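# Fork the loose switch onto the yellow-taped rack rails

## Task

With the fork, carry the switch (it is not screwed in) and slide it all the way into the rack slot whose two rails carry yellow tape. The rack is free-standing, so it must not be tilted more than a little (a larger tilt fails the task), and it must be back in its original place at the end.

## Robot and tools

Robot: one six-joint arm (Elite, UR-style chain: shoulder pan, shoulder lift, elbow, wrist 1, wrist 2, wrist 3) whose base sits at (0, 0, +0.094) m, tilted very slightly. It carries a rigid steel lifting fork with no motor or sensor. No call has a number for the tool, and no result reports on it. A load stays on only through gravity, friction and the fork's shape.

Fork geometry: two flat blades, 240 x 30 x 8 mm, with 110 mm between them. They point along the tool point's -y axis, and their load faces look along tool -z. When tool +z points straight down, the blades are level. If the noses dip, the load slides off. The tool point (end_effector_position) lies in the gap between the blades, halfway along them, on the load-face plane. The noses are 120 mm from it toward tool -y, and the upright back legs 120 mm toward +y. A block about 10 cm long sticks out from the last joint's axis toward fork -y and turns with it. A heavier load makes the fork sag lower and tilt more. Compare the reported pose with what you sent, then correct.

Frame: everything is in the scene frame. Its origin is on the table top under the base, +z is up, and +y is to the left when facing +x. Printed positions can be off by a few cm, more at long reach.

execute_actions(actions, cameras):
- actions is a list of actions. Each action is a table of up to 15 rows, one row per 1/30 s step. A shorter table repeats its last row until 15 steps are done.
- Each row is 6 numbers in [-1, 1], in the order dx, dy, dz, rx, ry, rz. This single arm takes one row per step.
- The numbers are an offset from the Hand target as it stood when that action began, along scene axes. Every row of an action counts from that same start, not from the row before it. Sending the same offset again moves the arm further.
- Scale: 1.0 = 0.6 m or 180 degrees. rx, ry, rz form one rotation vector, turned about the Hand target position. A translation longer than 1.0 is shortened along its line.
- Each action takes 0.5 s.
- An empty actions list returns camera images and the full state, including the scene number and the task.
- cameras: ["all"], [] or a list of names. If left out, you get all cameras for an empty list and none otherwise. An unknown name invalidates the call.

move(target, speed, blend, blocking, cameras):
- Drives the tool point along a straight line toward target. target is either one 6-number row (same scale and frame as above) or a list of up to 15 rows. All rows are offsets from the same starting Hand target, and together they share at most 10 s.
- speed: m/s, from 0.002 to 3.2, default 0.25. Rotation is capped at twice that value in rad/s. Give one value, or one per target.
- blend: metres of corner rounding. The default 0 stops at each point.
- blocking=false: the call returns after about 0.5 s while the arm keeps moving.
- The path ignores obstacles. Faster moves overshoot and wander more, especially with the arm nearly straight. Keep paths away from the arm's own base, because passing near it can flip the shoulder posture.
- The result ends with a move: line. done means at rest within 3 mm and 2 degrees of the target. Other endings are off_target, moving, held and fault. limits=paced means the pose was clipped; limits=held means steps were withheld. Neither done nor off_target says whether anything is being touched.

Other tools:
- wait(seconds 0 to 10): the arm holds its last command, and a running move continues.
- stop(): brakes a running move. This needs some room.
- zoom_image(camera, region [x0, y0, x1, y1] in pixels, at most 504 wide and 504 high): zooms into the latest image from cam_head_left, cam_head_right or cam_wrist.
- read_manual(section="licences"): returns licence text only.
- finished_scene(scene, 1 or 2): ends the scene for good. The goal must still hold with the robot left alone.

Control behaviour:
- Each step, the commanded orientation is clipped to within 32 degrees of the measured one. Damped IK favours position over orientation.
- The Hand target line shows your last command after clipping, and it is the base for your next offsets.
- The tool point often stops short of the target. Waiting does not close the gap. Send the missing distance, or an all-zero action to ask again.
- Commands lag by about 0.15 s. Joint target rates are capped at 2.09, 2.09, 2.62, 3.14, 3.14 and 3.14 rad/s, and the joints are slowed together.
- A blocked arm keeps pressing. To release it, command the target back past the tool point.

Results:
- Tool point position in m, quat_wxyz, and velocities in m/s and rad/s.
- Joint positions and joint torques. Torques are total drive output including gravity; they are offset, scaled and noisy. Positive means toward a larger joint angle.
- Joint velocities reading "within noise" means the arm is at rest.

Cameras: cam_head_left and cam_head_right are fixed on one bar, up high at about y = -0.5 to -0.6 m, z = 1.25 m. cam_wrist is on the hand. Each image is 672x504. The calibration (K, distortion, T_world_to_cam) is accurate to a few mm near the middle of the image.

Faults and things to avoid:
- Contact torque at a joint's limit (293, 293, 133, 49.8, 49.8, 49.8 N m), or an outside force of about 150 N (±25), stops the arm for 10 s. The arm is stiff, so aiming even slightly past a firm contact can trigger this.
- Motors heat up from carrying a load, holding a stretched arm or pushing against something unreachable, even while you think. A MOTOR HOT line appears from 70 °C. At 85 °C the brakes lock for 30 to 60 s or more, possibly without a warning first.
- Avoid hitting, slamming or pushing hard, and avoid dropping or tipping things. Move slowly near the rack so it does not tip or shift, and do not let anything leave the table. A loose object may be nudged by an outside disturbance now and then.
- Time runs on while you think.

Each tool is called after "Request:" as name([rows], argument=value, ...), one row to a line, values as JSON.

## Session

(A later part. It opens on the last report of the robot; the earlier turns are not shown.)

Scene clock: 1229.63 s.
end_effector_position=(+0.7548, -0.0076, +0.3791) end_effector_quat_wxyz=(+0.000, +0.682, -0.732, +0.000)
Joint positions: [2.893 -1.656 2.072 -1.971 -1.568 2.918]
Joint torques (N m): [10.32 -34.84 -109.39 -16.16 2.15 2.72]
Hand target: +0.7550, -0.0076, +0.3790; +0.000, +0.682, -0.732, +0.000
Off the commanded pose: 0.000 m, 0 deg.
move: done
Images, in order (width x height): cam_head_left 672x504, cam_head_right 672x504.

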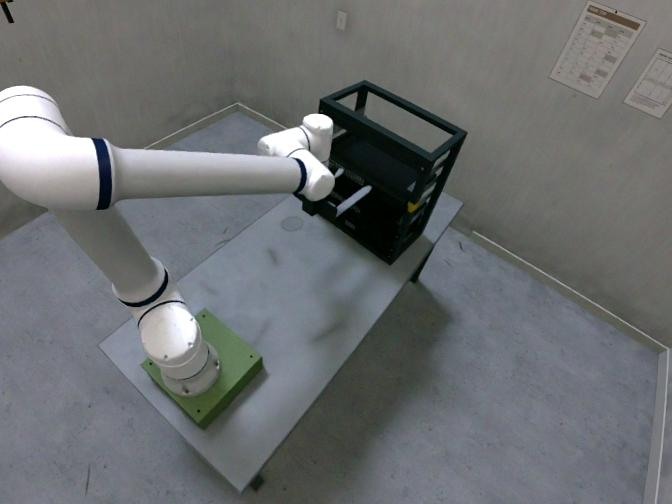

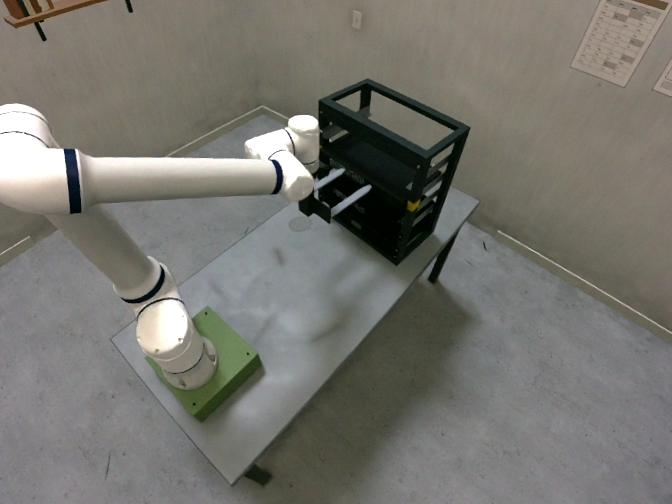

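Request:
zoom_image(camera="cam_head_right", region=[370, 170, 430, 230])

Request:
zoom_image(camera="cam_head_left", region=[370, 170, 430, 230])

Request:
zoom_image(camera="cam_head_right", region=[300, 120, 360, 180])

Scaled by 8.400.

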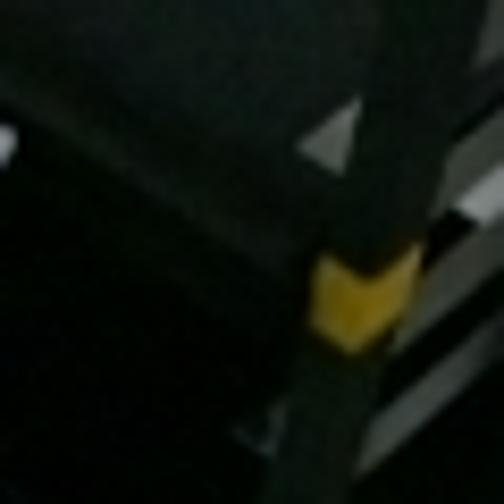

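Scaled by 8.400.

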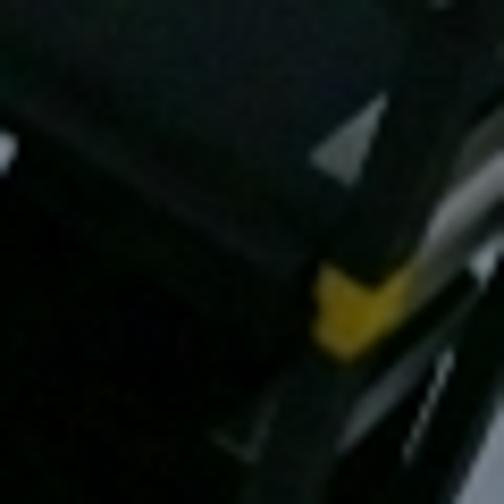

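Scaled by 8.400.

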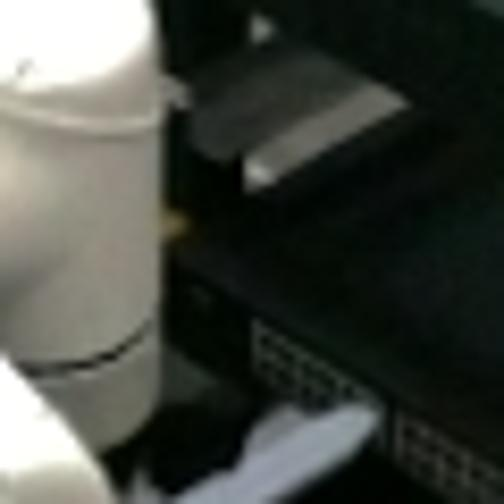

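Request:
move(target=[0.0133, -0.001, 0, 0, 0, 0], speed=0.03, cameras=["cam_head_right"])

Request:
zoom_image(camera="cam_head_right", region=[370, 170, 430, 230])

Scene clock: 1240.33 s.
end_effector_position=(+0.7628, -0.0082, +0.3790) end_effector_quat_wxyz=(+0.000, +0.682, -0.732, +0.000)
Joint positions: [2.896 -1.642 2.06 -1.973 -1.568 2.921]
Joint torques (N m): [11.22 -33.61 -108.6 -16.01 3.27 2.89]
Hand target: +0.7630, -0.0082, +0.3790; +0.000, +0.682, -0.732, +0.000
Off the commanded pose: 0.000 m, 0 deg.
move: done
Images, in order (width x height): cam_head_right 672x504.

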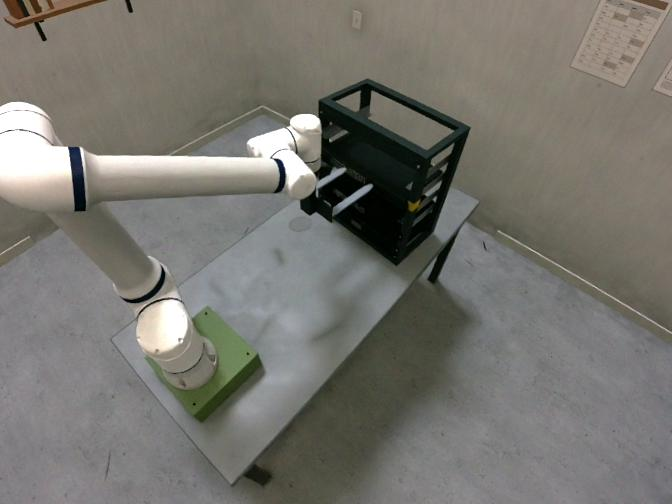

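Scaled by 8.400.

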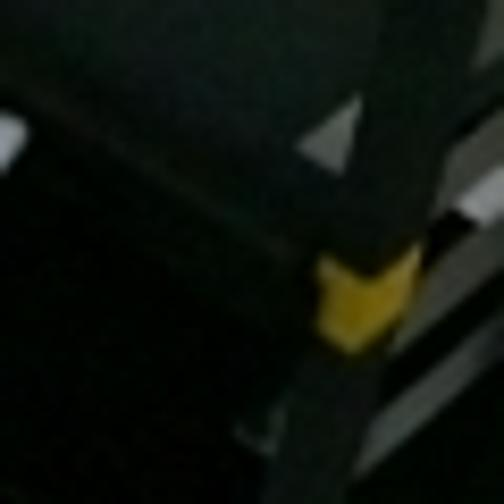

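Request:
move(target=[0.01, -0.0008, 0, 0, 0, 0], speed=0.03, cameras=["cam_head_right"])

Request:
zoom_image(camera="cam_head_right", region=[370, 170, 430, 230])

Scene clock: 1244.10 s.
end_effector_position=(+0.7688, -0.0087, +0.3790) end_effector_quat_wxyz=(+0.000, +0.682, -0.732, +0.000)
Joint positions: [2.898 -1.631 2.05 -1.974 -1.568 2.923]
Joint torques (N m): [10.17 -37.49 -107.67 -16.18 3.33 2.75]
Hand target: +0.7690, -0.0087, +0.3790; +0.000, +0.682, -0.732, +0.000
Off the commanded pose: 0.000 m, 0 deg.
move: done
Images, in order (width x height): cam_head_right 672x504.

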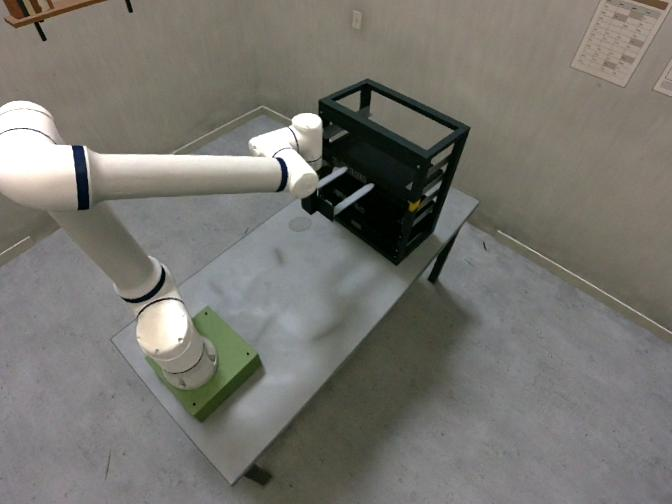

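Scaled by 8.400.

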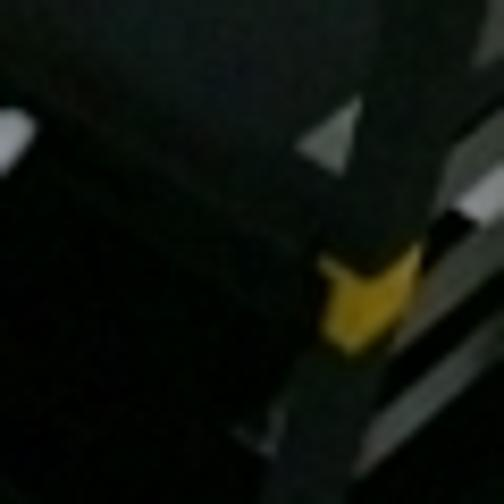

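Request:
move(target=[0.0083, -0.0006, 0, 0, 0, 0], speed=0.025, cameras=["cam_head_right"])

Request:
zoom_image(camera="cam_head_right", region=[370, 170, 430, 230])

Scene clock: 1247.03 s.
end_effector_position=(+0.7738, -0.0091, +0.3790) end_effector_quat_wxyz=(+0.000, +0.682, -0.732, +0.000)
Joint positions: [2.9 -1.623 2.042 -1.975 -1.568 2.924]
Joint torques (N m): [10.29 -37.47 -108.03 -16.13 3.56 2.75]
Hand target: +0.7740, -0.0091, +0.3790; +0.000, +0.682, -0.732, +0.000
Off the commanded pose: 0.000 m, 0 deg.
move: done
Images, in order (width x height): cam_head_right 672x504.

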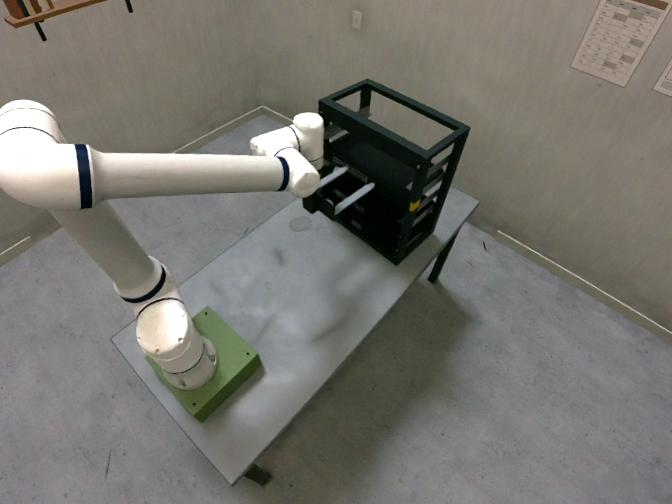

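Scaled by 8.400.

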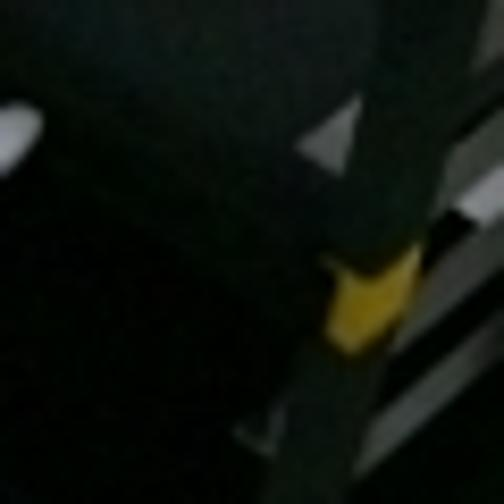

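Request:
move(target=[0.01, -0.0008, 0, 0, 0, 0], speed=0.025, cameras=["cam_head_right"])

Request:
zoom_image(camera="cam_head_right", region=[370, 170, 430, 230])

Scene clock: 1250.37 s.
end_effector_position=(+0.7798, -0.0096, +0.3790) end_effector_quat_wxyz=(+0.000, +0.682, -0.732, +0.000)
Joint positions: [2.902 -1.612 2.032 -1.975 -1.568 2.926]
Joint torques (N m): [9.41 -38.02 -107.97 -16.24 3.42 2.85]
Hand target: +0.7800, -0.0096, +0.3790; +0.000, +0.682, -0.732, +0.000
Off the commanded pose: 0.000 m, 0 deg.
move: done
Images, in order (width x height): cam_head_right 672x504.

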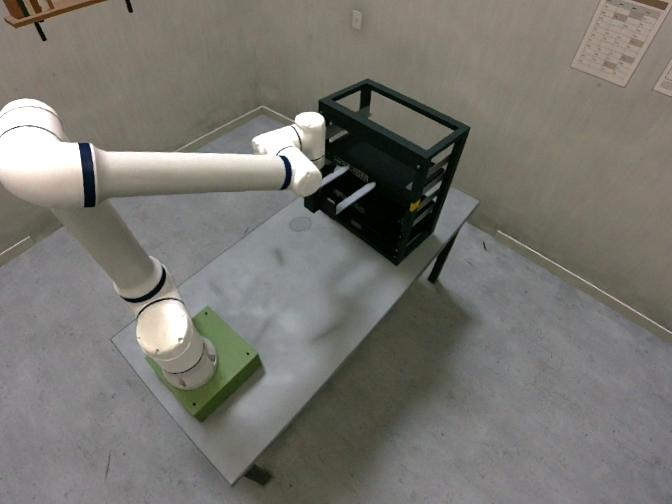

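Scaled by 8.400.

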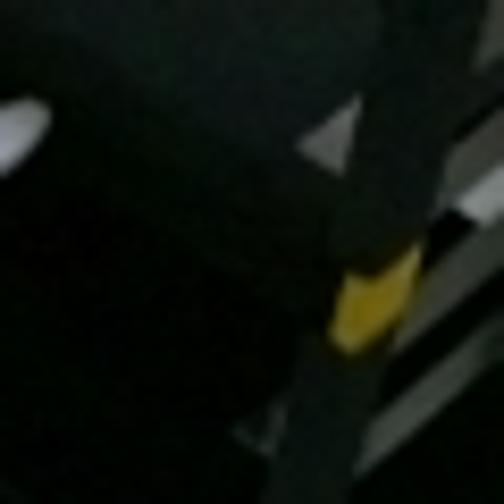

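Request:
move(target=[0.0083, -0.0006, 0, 0, 0, 0], speed=0.02, cameras=["cam_head_right"])

Request:
zoom_image(camera="cam_head_right", region=[370, 170, 430, 230])

Scene clock: 1263.73 s.
end_effector_position=(+0.7809, -0.0096, +0.3771) end_effector_quat_wxyz=(+0.002, +0.681, -0.732, -0.003)
Joint positions: [2.903 -1.607 2.029 -1.971 -1.569 2.928]
Joint torques (N m): [-4.43 -54.82 -83.23 -8.38 -0.11 0.51]
Hand target: +0.7809, -0.0096, +0.3771; +0.002, +0.681, -0.732, -0.003 (not the last commanded pose)
Off the commanded pose: 0.005 m, 0 deg.
FORCE FAULT: contact force on the arm reached its limit, and the arm stopped for 10 seconds. The contact can be on any part of the arm, not only on its tool. That time counts as 20 of the actions that you can send in this scene. The arm's remaining commands of this call were not run. The arm's target is now where it stood when the stop ended, not its last command. The arm accepts commands again.
move: fault
Images, in order (width x height): cam_head_right 672x504.

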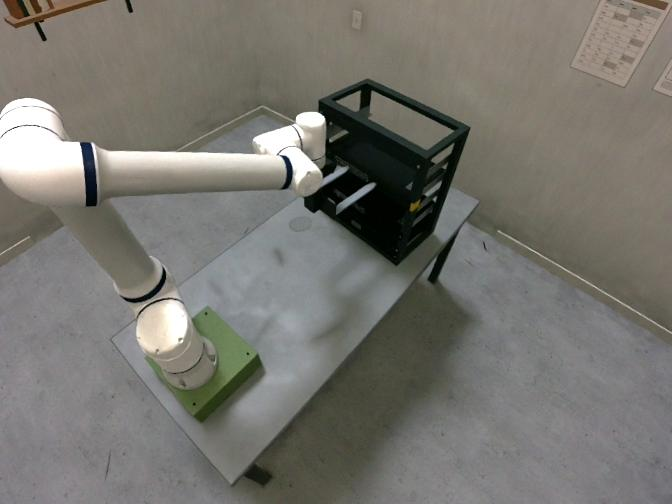

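Scaled by 8.400.

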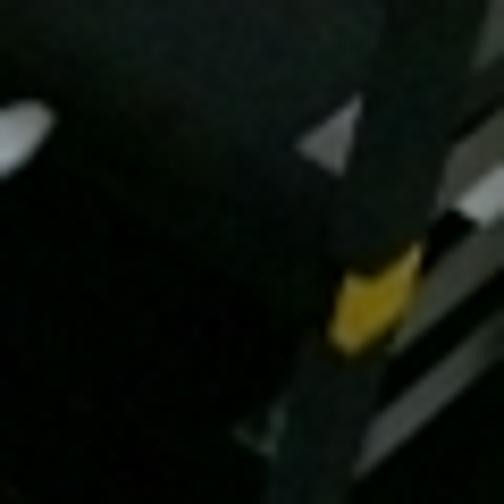

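Request:
move(target=[-0.1333, 0.01, 0.0032, 0, 0, 0], speed=0.1, cameras=["all"])

Request:
zoom_image(camera="cam_head_right", region=[300, 100, 440, 240])

Request:
zoom_image(camera="cam_head_left", region=[300, 100, 440, 240])

Scene clock: 1268.67 s.
end_effector_position=(+0.7011, -0.0036, +0.3790) end_effector_quat_wxyz=(+0.002, +0.681, -0.732, -0.003)
Joint positions: [2.872 -1.753 2.15 -1.947 -1.57 2.897]
Joint torques (N m): [-21.74 -53.75 -71.87 -5.09 -1.14 -2.37]
Hand target: +0.7009, -0.0036, +0.3790; +0.002, +0.681, -0.732, -0.003
Off the commanded pose: 0.000 m, 0 deg.
move: done
camera_calibration:
cam_wrist: T_world_to_cam=[[-0.0849863, -0.996017, -0.026978, 0.0757392], [-0.933151, 0.070072, 0.352589, 0.392122], [-0.349294, 0.0551398, -0.935389, 0.694017], [0, 0, 0, 1]] pos_world=[0.614761, 0.00969281, 0.512961]

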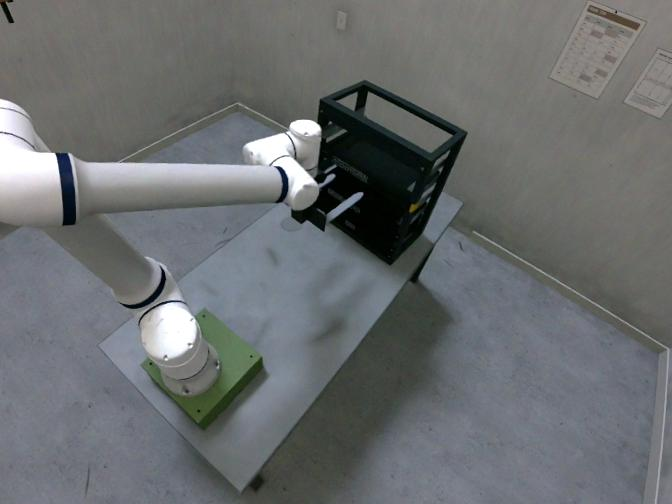

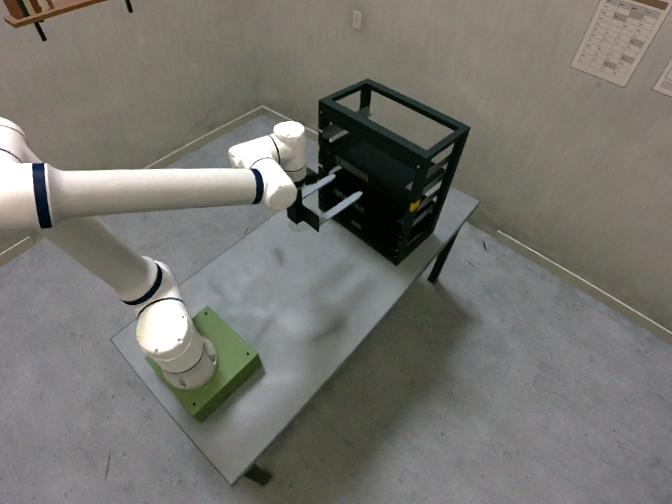

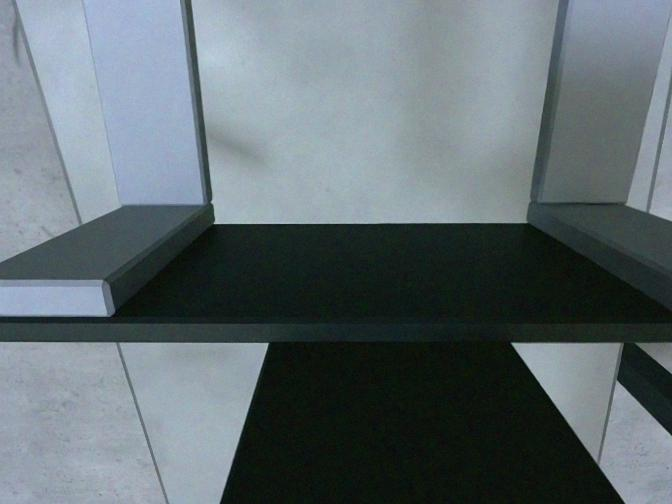

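Scaled by 3.600.

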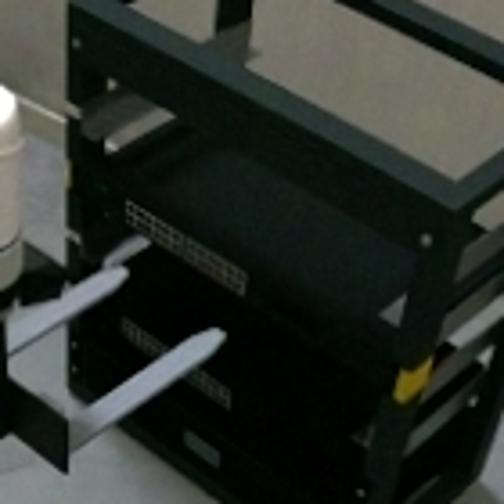

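Scaled by 3.600.

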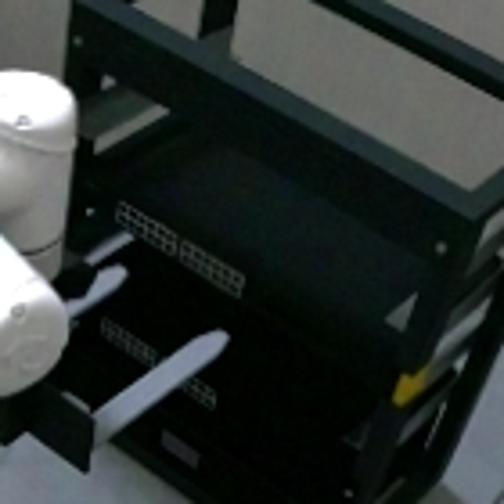

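Request:
execute_actions(actions=[])

Scene clock: 1360.63 s.
end_effector_position=(+0.7009, -0.0036, +0.3790) end_effector_quat_wxyz=(+0.002, +0.681, -0.732, -0.003)
Joint positions: [2.872 -1.753 2.15 -1.947 -1.57 2.897]
Joint velocities: within noise
Joint torques (N m): [-21.21 -55.17 -72.15 -5.25 0.41 -2.06]
Hand target: +0.7009, -0.0036, +0.3790; +0.002, +0.681, -0.732, -0.003
Off the commanded pose: 0.000 m, 0 deg.
camera_calibration:
cam_wrist: T_world_to_cam=[[-0.0849863, -0.996017, -0.026978, 0.0757307], [-0.933151, 0.070072, 0.352589, 0.392028], [-0.349294, 0.0551398, -0.935389, 0.693982], [0, 0, 0, 1]] pos_world=[0.614661, 0.00969281, 0.512961]

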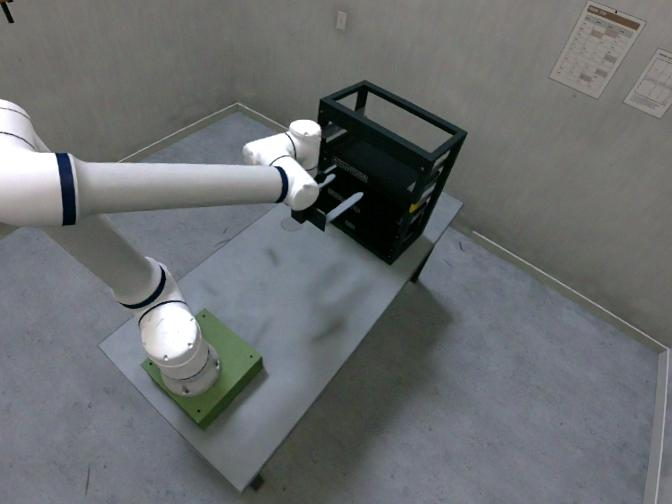

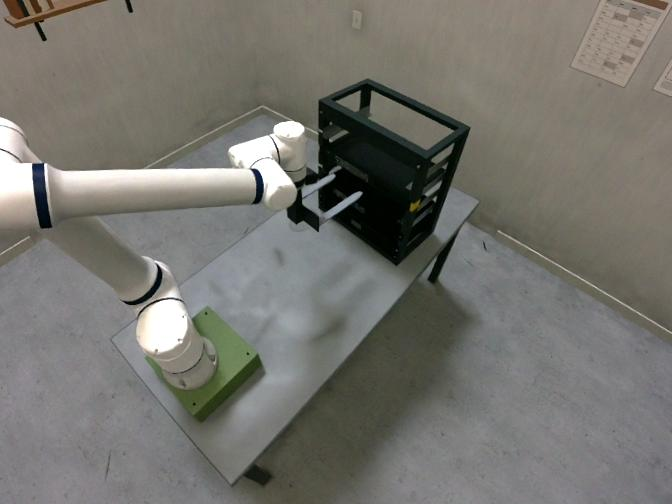

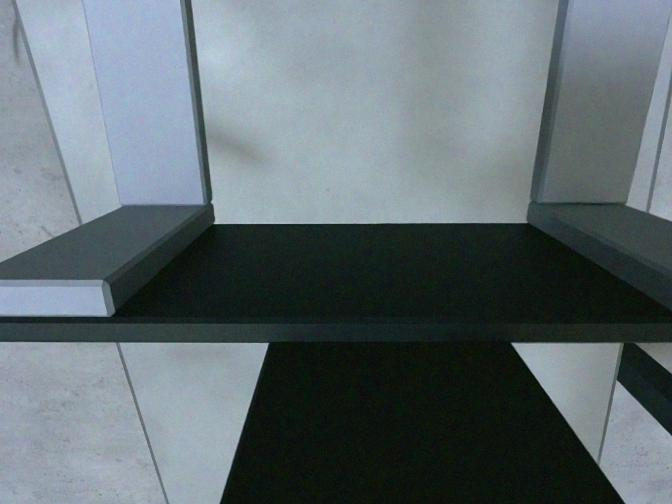

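Request:
zoom_image(camera="cam_head_right", region=[380, 110, 480, 270])

Request:
zoom_image(camera="cam_head_right", region=[300, 70, 400, 220])

Scaled by 3.150.

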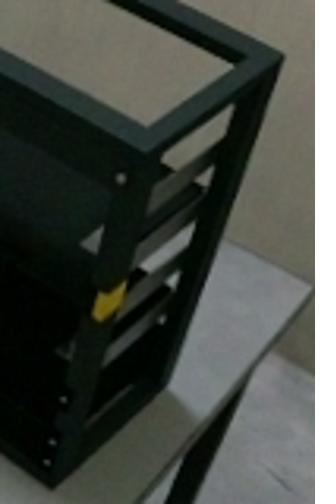

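Scaled by 3.360.

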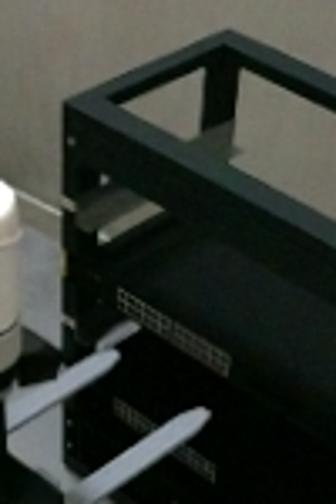

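Request:
zoom_image(camera="cam_head_right", region=[410, 130, 470, 250])

Request:
zoom_image(camera="cam_head_left", region=[300, 80, 370, 200])

Scaled by 4.200.

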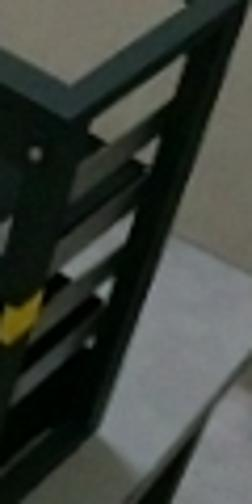

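Scaled by 4.200.

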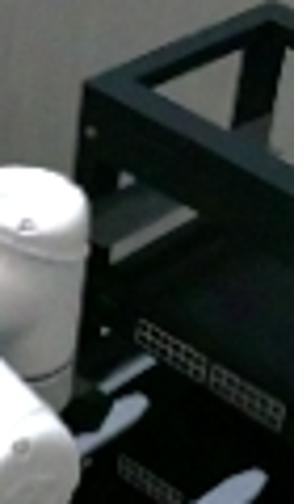

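Request:
move([
  [-0.168, -0.627, 0.068, 0, 0, 0.19],
  [0.232, -0.777, 0.035, 0, 0, 0.504],
  [0.549, -0.744, -0.032, 0, 0, 0.504],
], speed=0.3, blend=[0.05, 0.03, 0], cameras=["all"])

Scene clock: 1427.30 s.
end_effector_position=(+1.0302, -0.4500, +0.3599) end_effector_quat_wxyz=(+0.003, +1.000, -0.030, +0.000)
Joint positions: [2.51 -0.651 0.684 -1.593 -1.579 0.952]
Joint torques (N m): [10.2 -133.58 -99.4 -2.82 -1.37 3.27]
Hand target: +1.0303, -0.4500, +0.3598; +0.003, +1.000, -0.030, +0.000
Off the commanded pose: 0.000 m, 0 deg.
move: done
camera_calibration:
cam_wrist: T_world_to_cam=[[0.997007, -0.0724977, -0.0268378, -1.04058], [-0.0584211, -0.933949, 0.352598, -0.615602], [-0.0506277, -0.349975, -0.93539, 0.32567], [0, 0, 0, 1]] pos_world=[1.01799, -0.536405, 0.493762]

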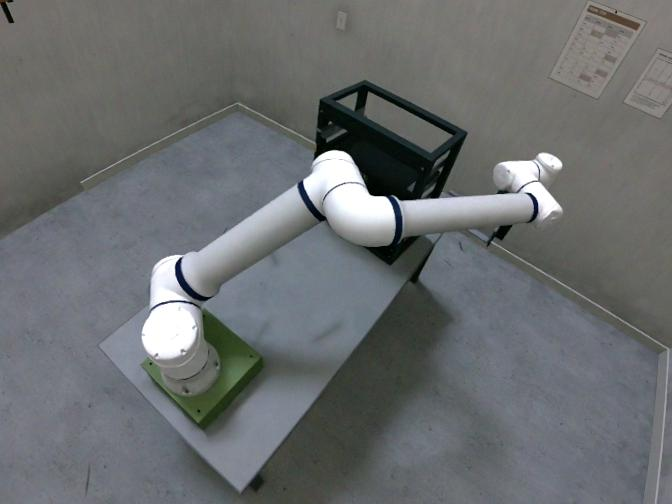

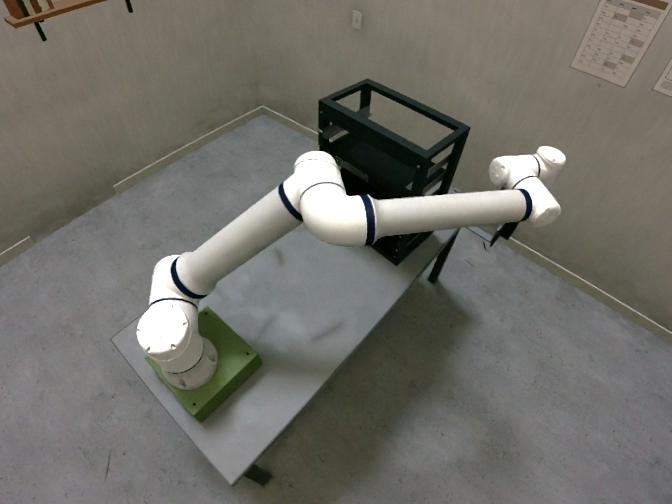

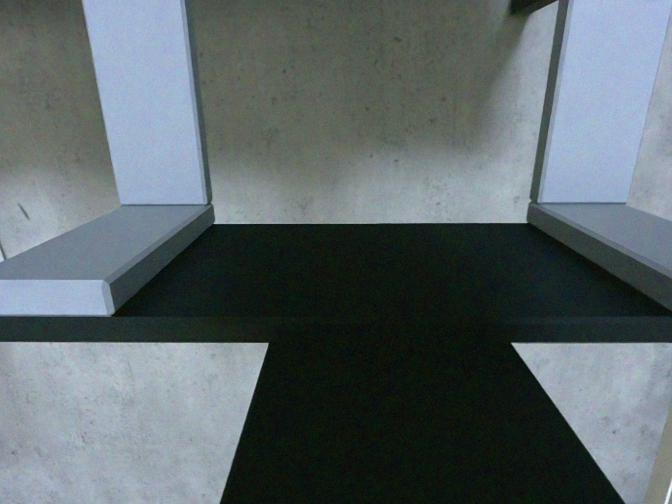

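Request:
move(target=[0, 0.05, -0.092, 0, 0, 0], speed=0.15, cameras=["cam_head_right", "cam_head_left"])

Request:
zoom_image(camera="cam_head_right", region=[400, 130, 520, 270])

Request:
zoom_image(camera="cam_head_left", region=[400, 130, 520, 270])

Scene clock: 1441.93 s.
end_effector_position=(+1.0303, -0.4201, +0.3048) end_effector_quat_wxyz=(+0.003, +1.000, -0.030, +0.000)
Joint positions: [2.53 -0.676 0.827 -1.711 -1.579 0.972]
Joint torques (N m): [9.66 -159.46 -74.06 -7.77 2.99 3.34]
Hand target: +1.0303, -0.4200, +0.3046; +0.003, +1.000, -0.030, +0.000
Off the commanded pose: 0.000 m, 0 deg.
move: done
Images, in order (width x height): cam_head_left 672x504, cam_head_right 672x504.

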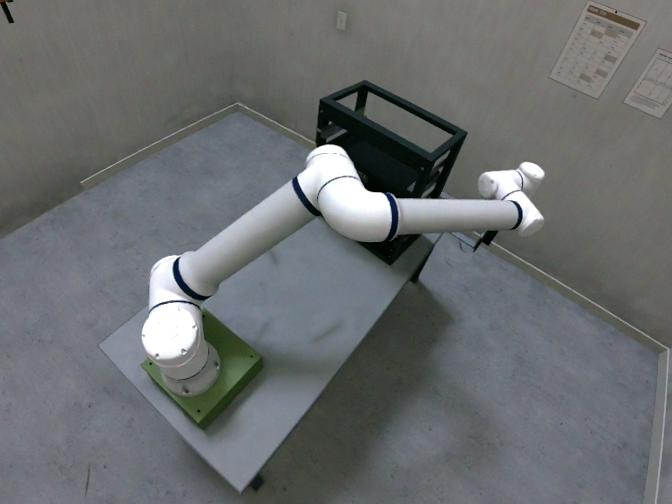

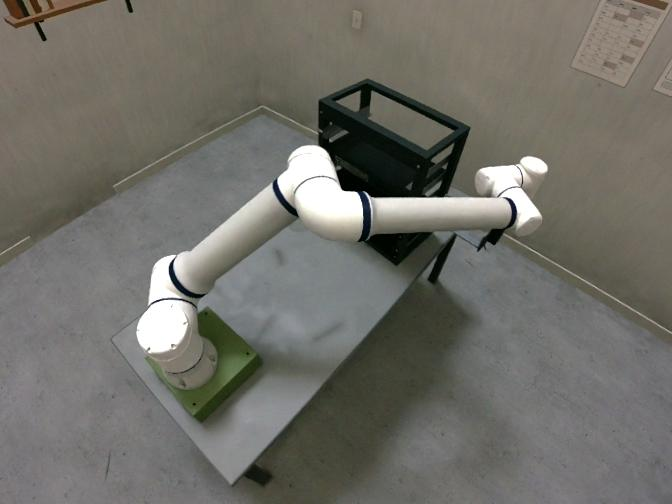

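Scaled by 3.600.

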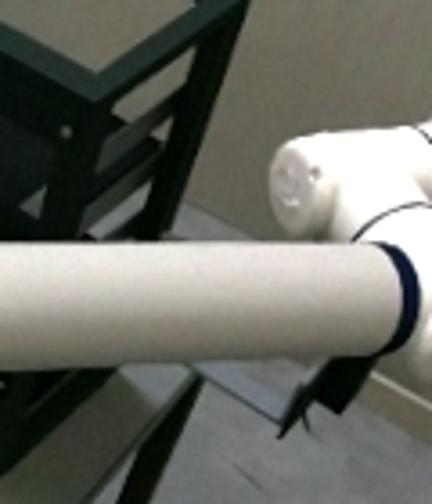

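Scaled by 3.600.

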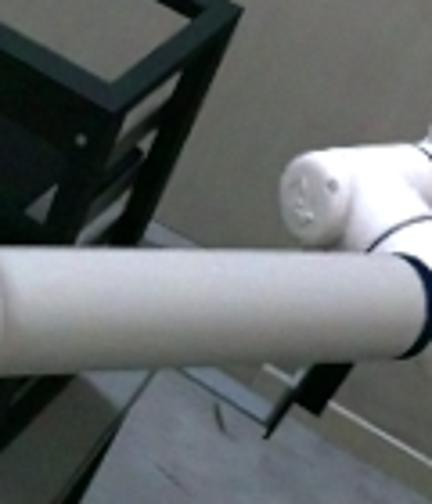

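Request:
move(target=[-0.0155, 0.045, 0, 0, 0, 0], speed=0.08)

Request:
move(target=[0, 0.025, 0, 0, 0, 0], speed=0.05)

Scene clock: 1479.13 s.
end_effector_position=(+1.0210, -0.3931, +0.3046) end_effector_quat_wxyz=(+0.003, +1.000, -0.030, +0.000)
Joint positions: [2.544 -0.721 0.909 -1.748 -1.579 0.986]
Joint torques (N m): [11.56 -155.93 -72.89 -8.42 3.09 3.12]
Hand target: +1.0210, -0.3930, +0.3046; +0.003, +1.000, -0.030, +0.000
Off the commanded pose: 0.000 m, 0 deg.
move: done

Scene clock: 1479.97 s.
end_effector_position=(+1.0210, -0.3782, +0.3046) end_effector_quat_wxyz=(+0.003, +1.000, -0.030, +0.000)
Joint positions: [2.554 -0.735 0.935 -1.759 -1.579 0.996]
Joint torques (N m): [10.17 -155.84 -73.13 -7.87 2.82 3.24]
Hand target: +1.0210, -0.3780, +0.3046; +0.003, +1.000, -0.030, +0.000
Off the commanded pose: 0.000 m, 0 deg.
move: done

Request:
move(target=[0, 0.03, 0, 0, 0, 0], speed=0.05, cameras=["cam_head_right", "cam_head_left"])

Request:
zoom_image(camera="cam_head_right", region=[390, 130, 490, 270])

Scene clock: 1492.50 s.
end_effector_position=(+1.0204, -0.3776, +0.3051) end_effector_quat_wxyz=(+0.007, +0.999, -0.031, +0.000)
Joint positions: [2.555 -0.74 0.942 -1.766 -1.584 1.001]
Joint torques (N m): [-5.14 -140.26 -85.16 -5.3 0.85 0.56]
Hand target: +1.0204, -0.3776, +0.3051; +0.007, +0.999, -0.031, +0.000 (not the last commanded pose)
Off the commanded pose: 0.018 m, 0 deg.
FORCE FAULT: contact force on the arm reached its limit, and the arm stopped for 10 seconds. The contact can be on any part of the arm, not only on its tool. That time counts as 20 of the actions that you can send in this scene. The arm's remaining commands of this call were not run. The arm's target is now where it stood when the stop ended, not its last command. The arm accepts commands again.
move: fault
Images, in order (width x height): cam_head_left 672x504, cam_head_right 672x504.

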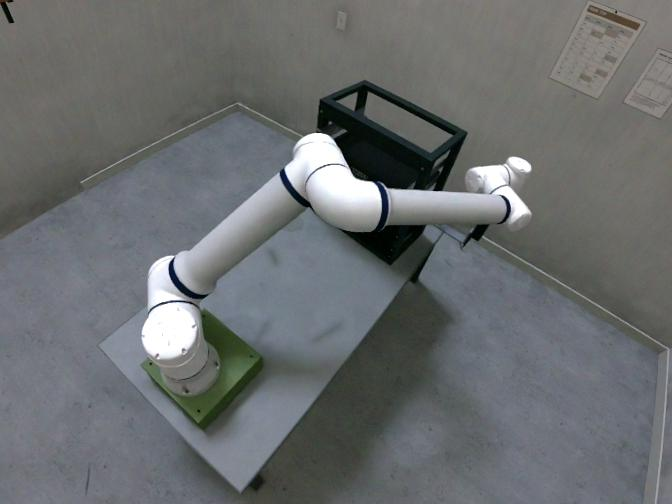

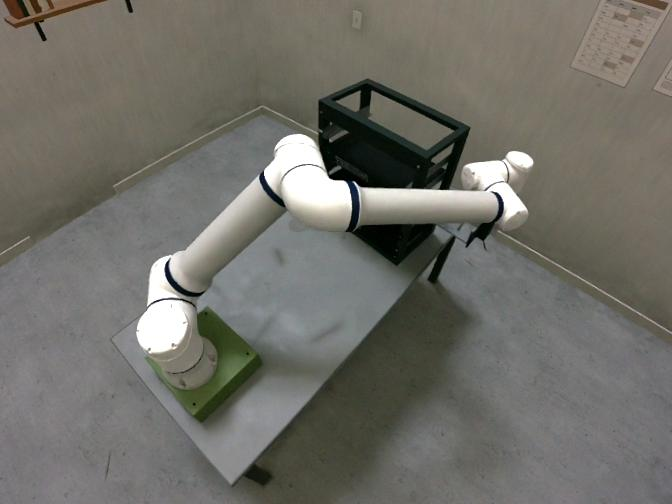

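Scaled by 3.600.

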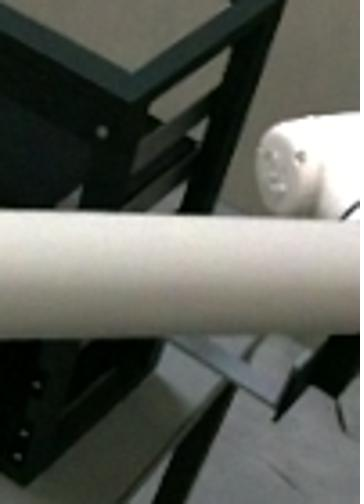

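Request:
move([
  [0, -0.02, 0, 0, 0, 0],
  [0, -0.02, -0.0368, 0, 0, 0],
  [0, 0.002, -0.0368, 0, 0, 0],
], speed=0.06)

Request:
execute_actions([
  [[0, 0.008, 0, 0, 0, 0]],
])

Request:
execute_actions([
  [[0, 0.008, 0, 0, 0, 0]],
])

Scene clock: 1577.63 s.
end_effector_position=(+1.0204, -0.3770, +0.2831) end_effector_quat_wxyz=(+0.007, +0.999, -0.032, +0.000)
Joint positions: [2.556 -0.732 0.967 -1.8 -1.584 1.002]
Joint torques (N m): [46.7 -153.36 -61.08 -2.25 7.06 0.89]
Hand target: +1.0204, -0.3764, +0.2830; +0.007, +0.999, -0.031, +0.000
Off the commanded pose: 0.001 m, 0 deg.
move: done

Scene clock: 1587.87 s.
end_effector_position=(+1.0199, -0.3774, +0.2835) end_effector_quat_wxyz=(+0.010, +0.999, -0.033, +0.001)
Joint positions: [2.556 -0.735 0.972 -1.805 -1.589 1.005]
Joint torques (N m): [-4.43 -140.26 -84.51 -5.36 0.91 0.72]
Hand target: +1.0199, -0.3774, +0.2835; +0.010, +0.999, -0.033, +0.001 (not the last commanded pose)
Off the commanded pose: 0.006 m, 0 deg.
FORCE FAULT: contact force on the arm reached its limit, and the arm stopped for 10 seconds. The contact can be on any part of the arm, not only on its tool. That time counts as 20 of the actions that you can send in this scene. The arm's target is now where it stood when the stop ended, not its last command. The arm accepts commands again.

not run: an earlier result of this reply reported a stop or a fault. Calls in your next reply go to the robot.

Request:
move(target=[0, -0.08, 0, 0, 0, 0], speed=0.1, cameras=["cam_head_right", "cam_head_left"])

Request:
zoom_image(camera="cam_head_right", region=[380, 110, 480, 210])

Request:
zoom_image(camera="cam_head_left", region=[380, 120, 480, 220])

Scene clock: 1606.07 s.
end_effector_position=(+1.0199, -0.4252, +0.2835) end_effector_quat_wxyz=(+0.010, +0.999, -0.033, +0.001)
Joint positions: [2.523 -0.69 0.889 -1.768 -1.589 0.972]
Joint torques (N m): [-22.57 -130.87 -96.97 -2.73 -1.26 -2.12]
Hand target: +1.0199, -0.4254, +0.2835; +0.010, +0.999, -0.033, +0.001
Off the commanded pose: 0.000 m, 0 deg.
move: done
Images, in order (width x height): cam_head_left 672x504, cam_head_right 672x504.

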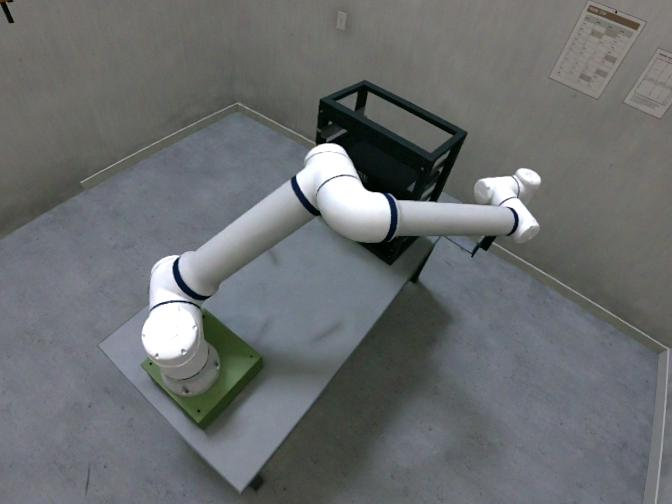

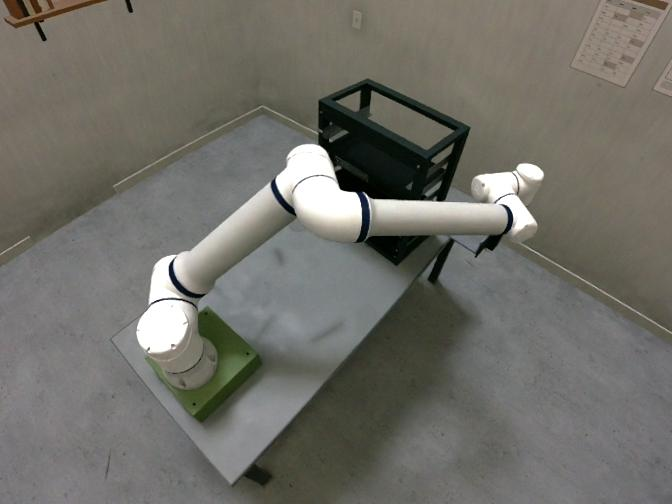

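Scaled by 5.040.

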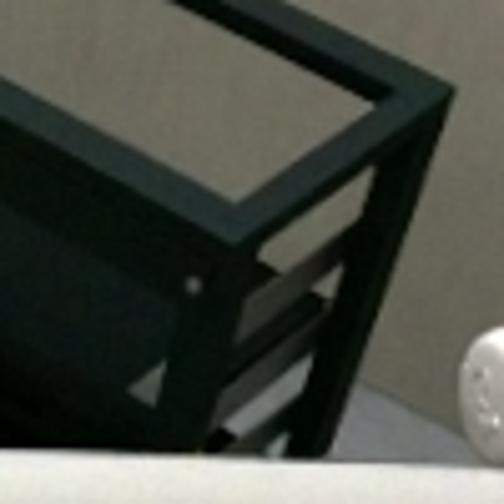

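Scaled by 5.040.

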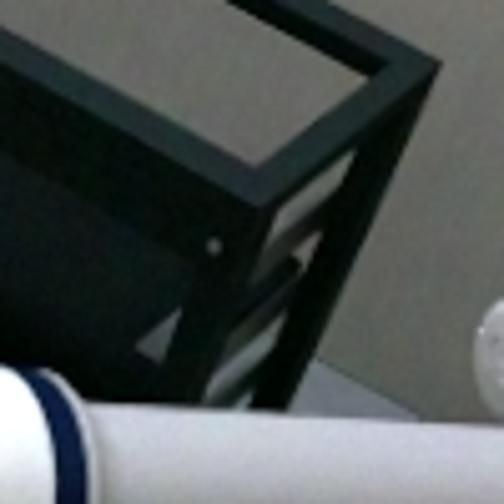

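Request:
zoom_image(camera="cam_head_right", region=[435, 195, 535, 275])

Request:
zoom_image(camera="cam_head_left", region=[425, 195, 525, 275])

Scaled by 5.040.

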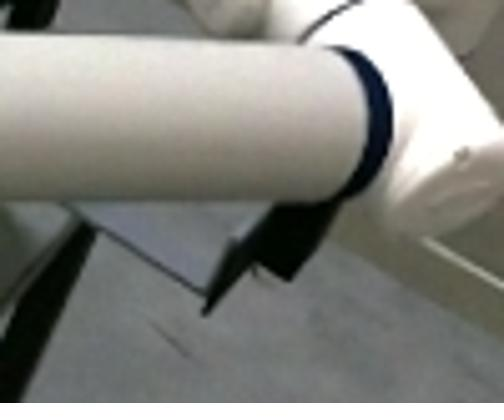

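Scaled by 5.040.

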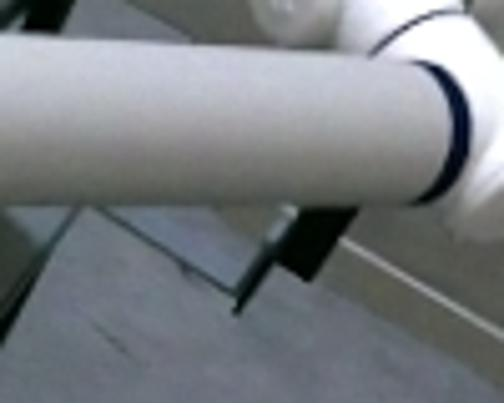

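Request:
zoom_image(camera="cam_head_left", region=[305, 70, 385, 150])

Request:
zoom_image(camera="cam_head_right", region=[305, 70, 385, 150])

Scaled by 6.300.

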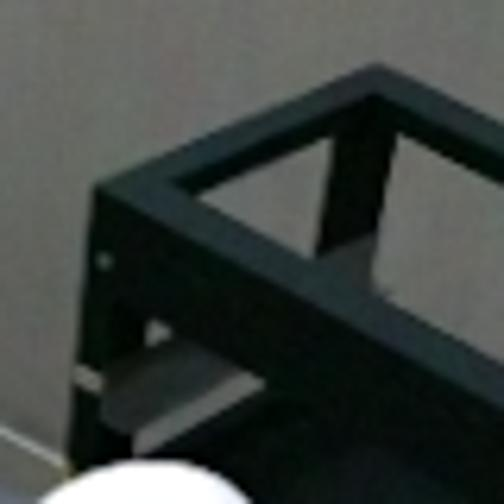

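Scaled by 6.300.

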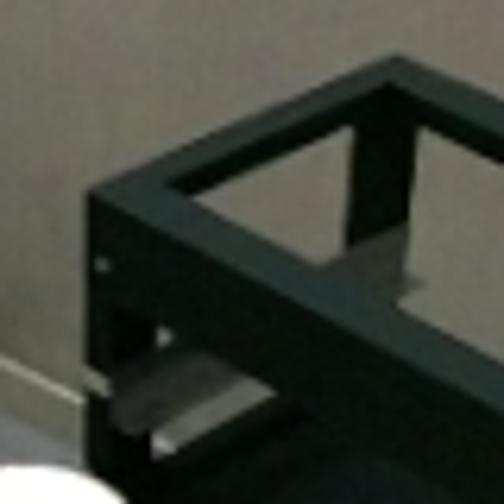

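Request:
move([
  [-0.0115, 0, 0.0775, 0.0064, 0, 0],
  [-0.0115, 0.06, 0.0775, 0.0064, 0, 0],
], speed=0.1)

Request:
execute_actions([
  [[0, 0.01, 0, 0, 0, 0]],
])

Scene clock: 1675.80 s.
end_effector_position=(+1.0130, -0.3896, +0.3300) end_effector_quat_wxyz=(+0.000, +0.999, -0.033, +0.000)
Joint positions: [2.54 -0.747 0.913 -1.722 -1.573 0.989]
Joint torques (N m): [10.24 -155.67 -73.12 -7.38 2.87 3.23]
Hand target: +1.0130, -0.3894, +0.3300; +0.000, +0.999, -0.033, +0.000
Off the commanded pose: 0.000 m, 0 deg.
move: done

Scene clock: 1676.50 s.
end_effector_position=(+1.0130, -0.3834, +0.3300) end_effector_quat_wxyz=(+0.000, +0.999, -0.033, +0.000)
Joint positions: [2.544 -0.753 0.924 -1.727 -1.573 0.994]
Joint torques (N m): [10.29 -155.21 -73.77 -7.93 -0.48 3.33]
Hand target: +1.0130, -0.3834, +0.3300; +0.000, +0.999, -0.033, +0.000
Off the commanded pose: 0.000 m, 0 deg.

Request:
execute_actions([
  [[0, 0.012, 0, 0, 0, 0]],
])

Request:
execute_actions([
  [[0, 0.006, 0, 0, 0, 0]],
])

Scene clock: 1679.13 s.
end_effector_position=(+1.0130, -0.3762, +0.3300) end_effector_quat_wxyz=(+0.000, +0.999, -0.033, +0.000)
Joint positions: [2.549 -0.76 0.936 -1.733 -1.572 0.999]
Joint torques (N m): [9.83 -153.68 -73.62 -7.85 3.05 3.51]
Hand target: +1.0130, -0.3762, +0.3300; +0.000, +0.999, -0.033, +0.000
Off the commanded pose: 0.000 m, 0 deg.

Scene clock: 1679.83 s.
end_effector_position=(+1.0131, -0.3726, +0.3300) end_effector_quat_wxyz=(+0.000, +0.999, -0.033, +0.000)
Joint positions: [2.552 -0.764 0.942 -1.735 -1.572 1.001]
Joint torques (N m): [10.36 -153.7 -73.75 -7.79 0.24 3.33]
Hand target: +1.0130, -0.3726, +0.3300; +0.000, +0.999, -0.033, +0.000
Off the commanded pose: 0.000 m, 0 deg.

Request:
execute_actions([
  [[0, 0.012, 0, 0, 0, 0]],
  [[0, 0.012, 0, 0, 0, 0]],
])

Request:
execute_actions([
  [[0, 0.015, 0, 0, 0, 0]],
  [[0, 0.015, 0, 0, 0, 0]],
])

Request:
execute_actions([
  [[0, 0.015, 0, 0, 0, 0]],
  [[0, 0.015, 0, 0, 0, 0]],
])

Scene clock: 1685.37 s.
end_effector_position=(+1.0130, -0.3582, +0.3300) end_effector_quat_wxyz=(+0.000, +0.999, -0.033, +0.000)
Joint positions: [2.562 -0.777 0.965 -1.745 -1.572 1.012]
Joint torques (N m): [9.98 -152.43 -73.61 -7.98 1.05 3.21]
Hand target: +1.0130, -0.3582, +0.3300; +0.000, +0.999, -0.033, +0.000
Off the commanded pose: 0.000 m, 0 deg.

Scene clock: 1686.57 s.
end_effector_position=(+1.0130, -0.3402, +0.3300) end_effector_quat_wxyz=(+0.000, +0.999, -0.033, +0.000)
Joint positions: [2.575 -0.792 0.993 -1.757 -1.572 1.025]
Joint torques (N m): [10.29 -150.6 -73.65 -7.81 1.04 3.32]
Hand target: +1.0130, -0.3402, +0.3300; +0.000, +0.999, -0.033, +0.000
Off the commanded pose: 0.000 m, 0 deg.

Scene clock: 1687.77 s.
end_effector_position=(+1.0130, -0.3222, +0.3300) end_effector_quat_wxyz=(+0.000, +0.999, -0.033, +0.000)
Joint positions: [2.589 -0.807 1.019 -1.768 -1.572 1.038]
Joint torques (N m): [11.23 -150.13 -72.52 -7.83 0.72 3.38]
Hand target: +1.0130, -0.3222, +0.3300; +0.000, +0.999, -0.033, +0.000
Off the commanded pose: 0.000 m, 0 deg.

Request:
execute_actions([
  [[-0.015, 0, 0, 0, 0, 0]],
  [[-0.0083, 0, 0, 0, 0, 0]],
])

Request:
execute_actions([
  [[-0.005, 0, 0, 0, 0, 0]],
])

Request:
execute_actions([
  [[-0.005, 0, 0, 0, 0, 0]],
])

Scene clock: 1699.70 s.
end_effector_position=(+0.9991, -0.3221, +0.3300) end_effector_quat_wxyz=(+0.000, +0.999, -0.033, +0.000)
Joint positions: [2.582 -0.831 1.06 -1.786 -1.572 1.031]
Joint torques (N m): [-50.63 -156.89 -41.55 13.11 -16.73 -22.12]
Hand target: +0.9991, -0.3222, +0.3300; +0.000, +0.999, -0.033, +0.000
Off the commanded pose: 0.000 m, 0 deg.

Scene clock: 1700.40 s.
end_effector_position=(+0.9961, -0.3222, +0.3300) end_effector_quat_wxyz=(+0.000, +0.999, -0.033, +0.000)
Joint positions: [2.58 -0.836 1.069 -1.789 -1.572 1.029]
Joint torques (N m): [-54.38 -153.37 -37.41 13.41 -14.26 -23.28]
Hand target: +0.9961, -0.3222, +0.3300; +0.000, +0.999, -0.033, +0.000
Off the commanded pose: 0.000 m, 0 deg.

Scene clock: 1701.10 s.
end_effector_position=(+0.9931, -0.3222, +0.3300) end_effector_quat_wxyz=(+0.000, +0.999, -0.033, +0.000)
Joint positions: [2.579 -0.841 1.077 -1.793 -1.572 1.028]
Joint torques (N m): [-55.92 -152.54 -37.89 12.93 -18.29 -23.24]
Hand target: +0.9931, -0.3222, +0.3300; +0.000, +0.999, -0.033, +0.000
Off the commanded pose: 0.000 m, 0 deg.


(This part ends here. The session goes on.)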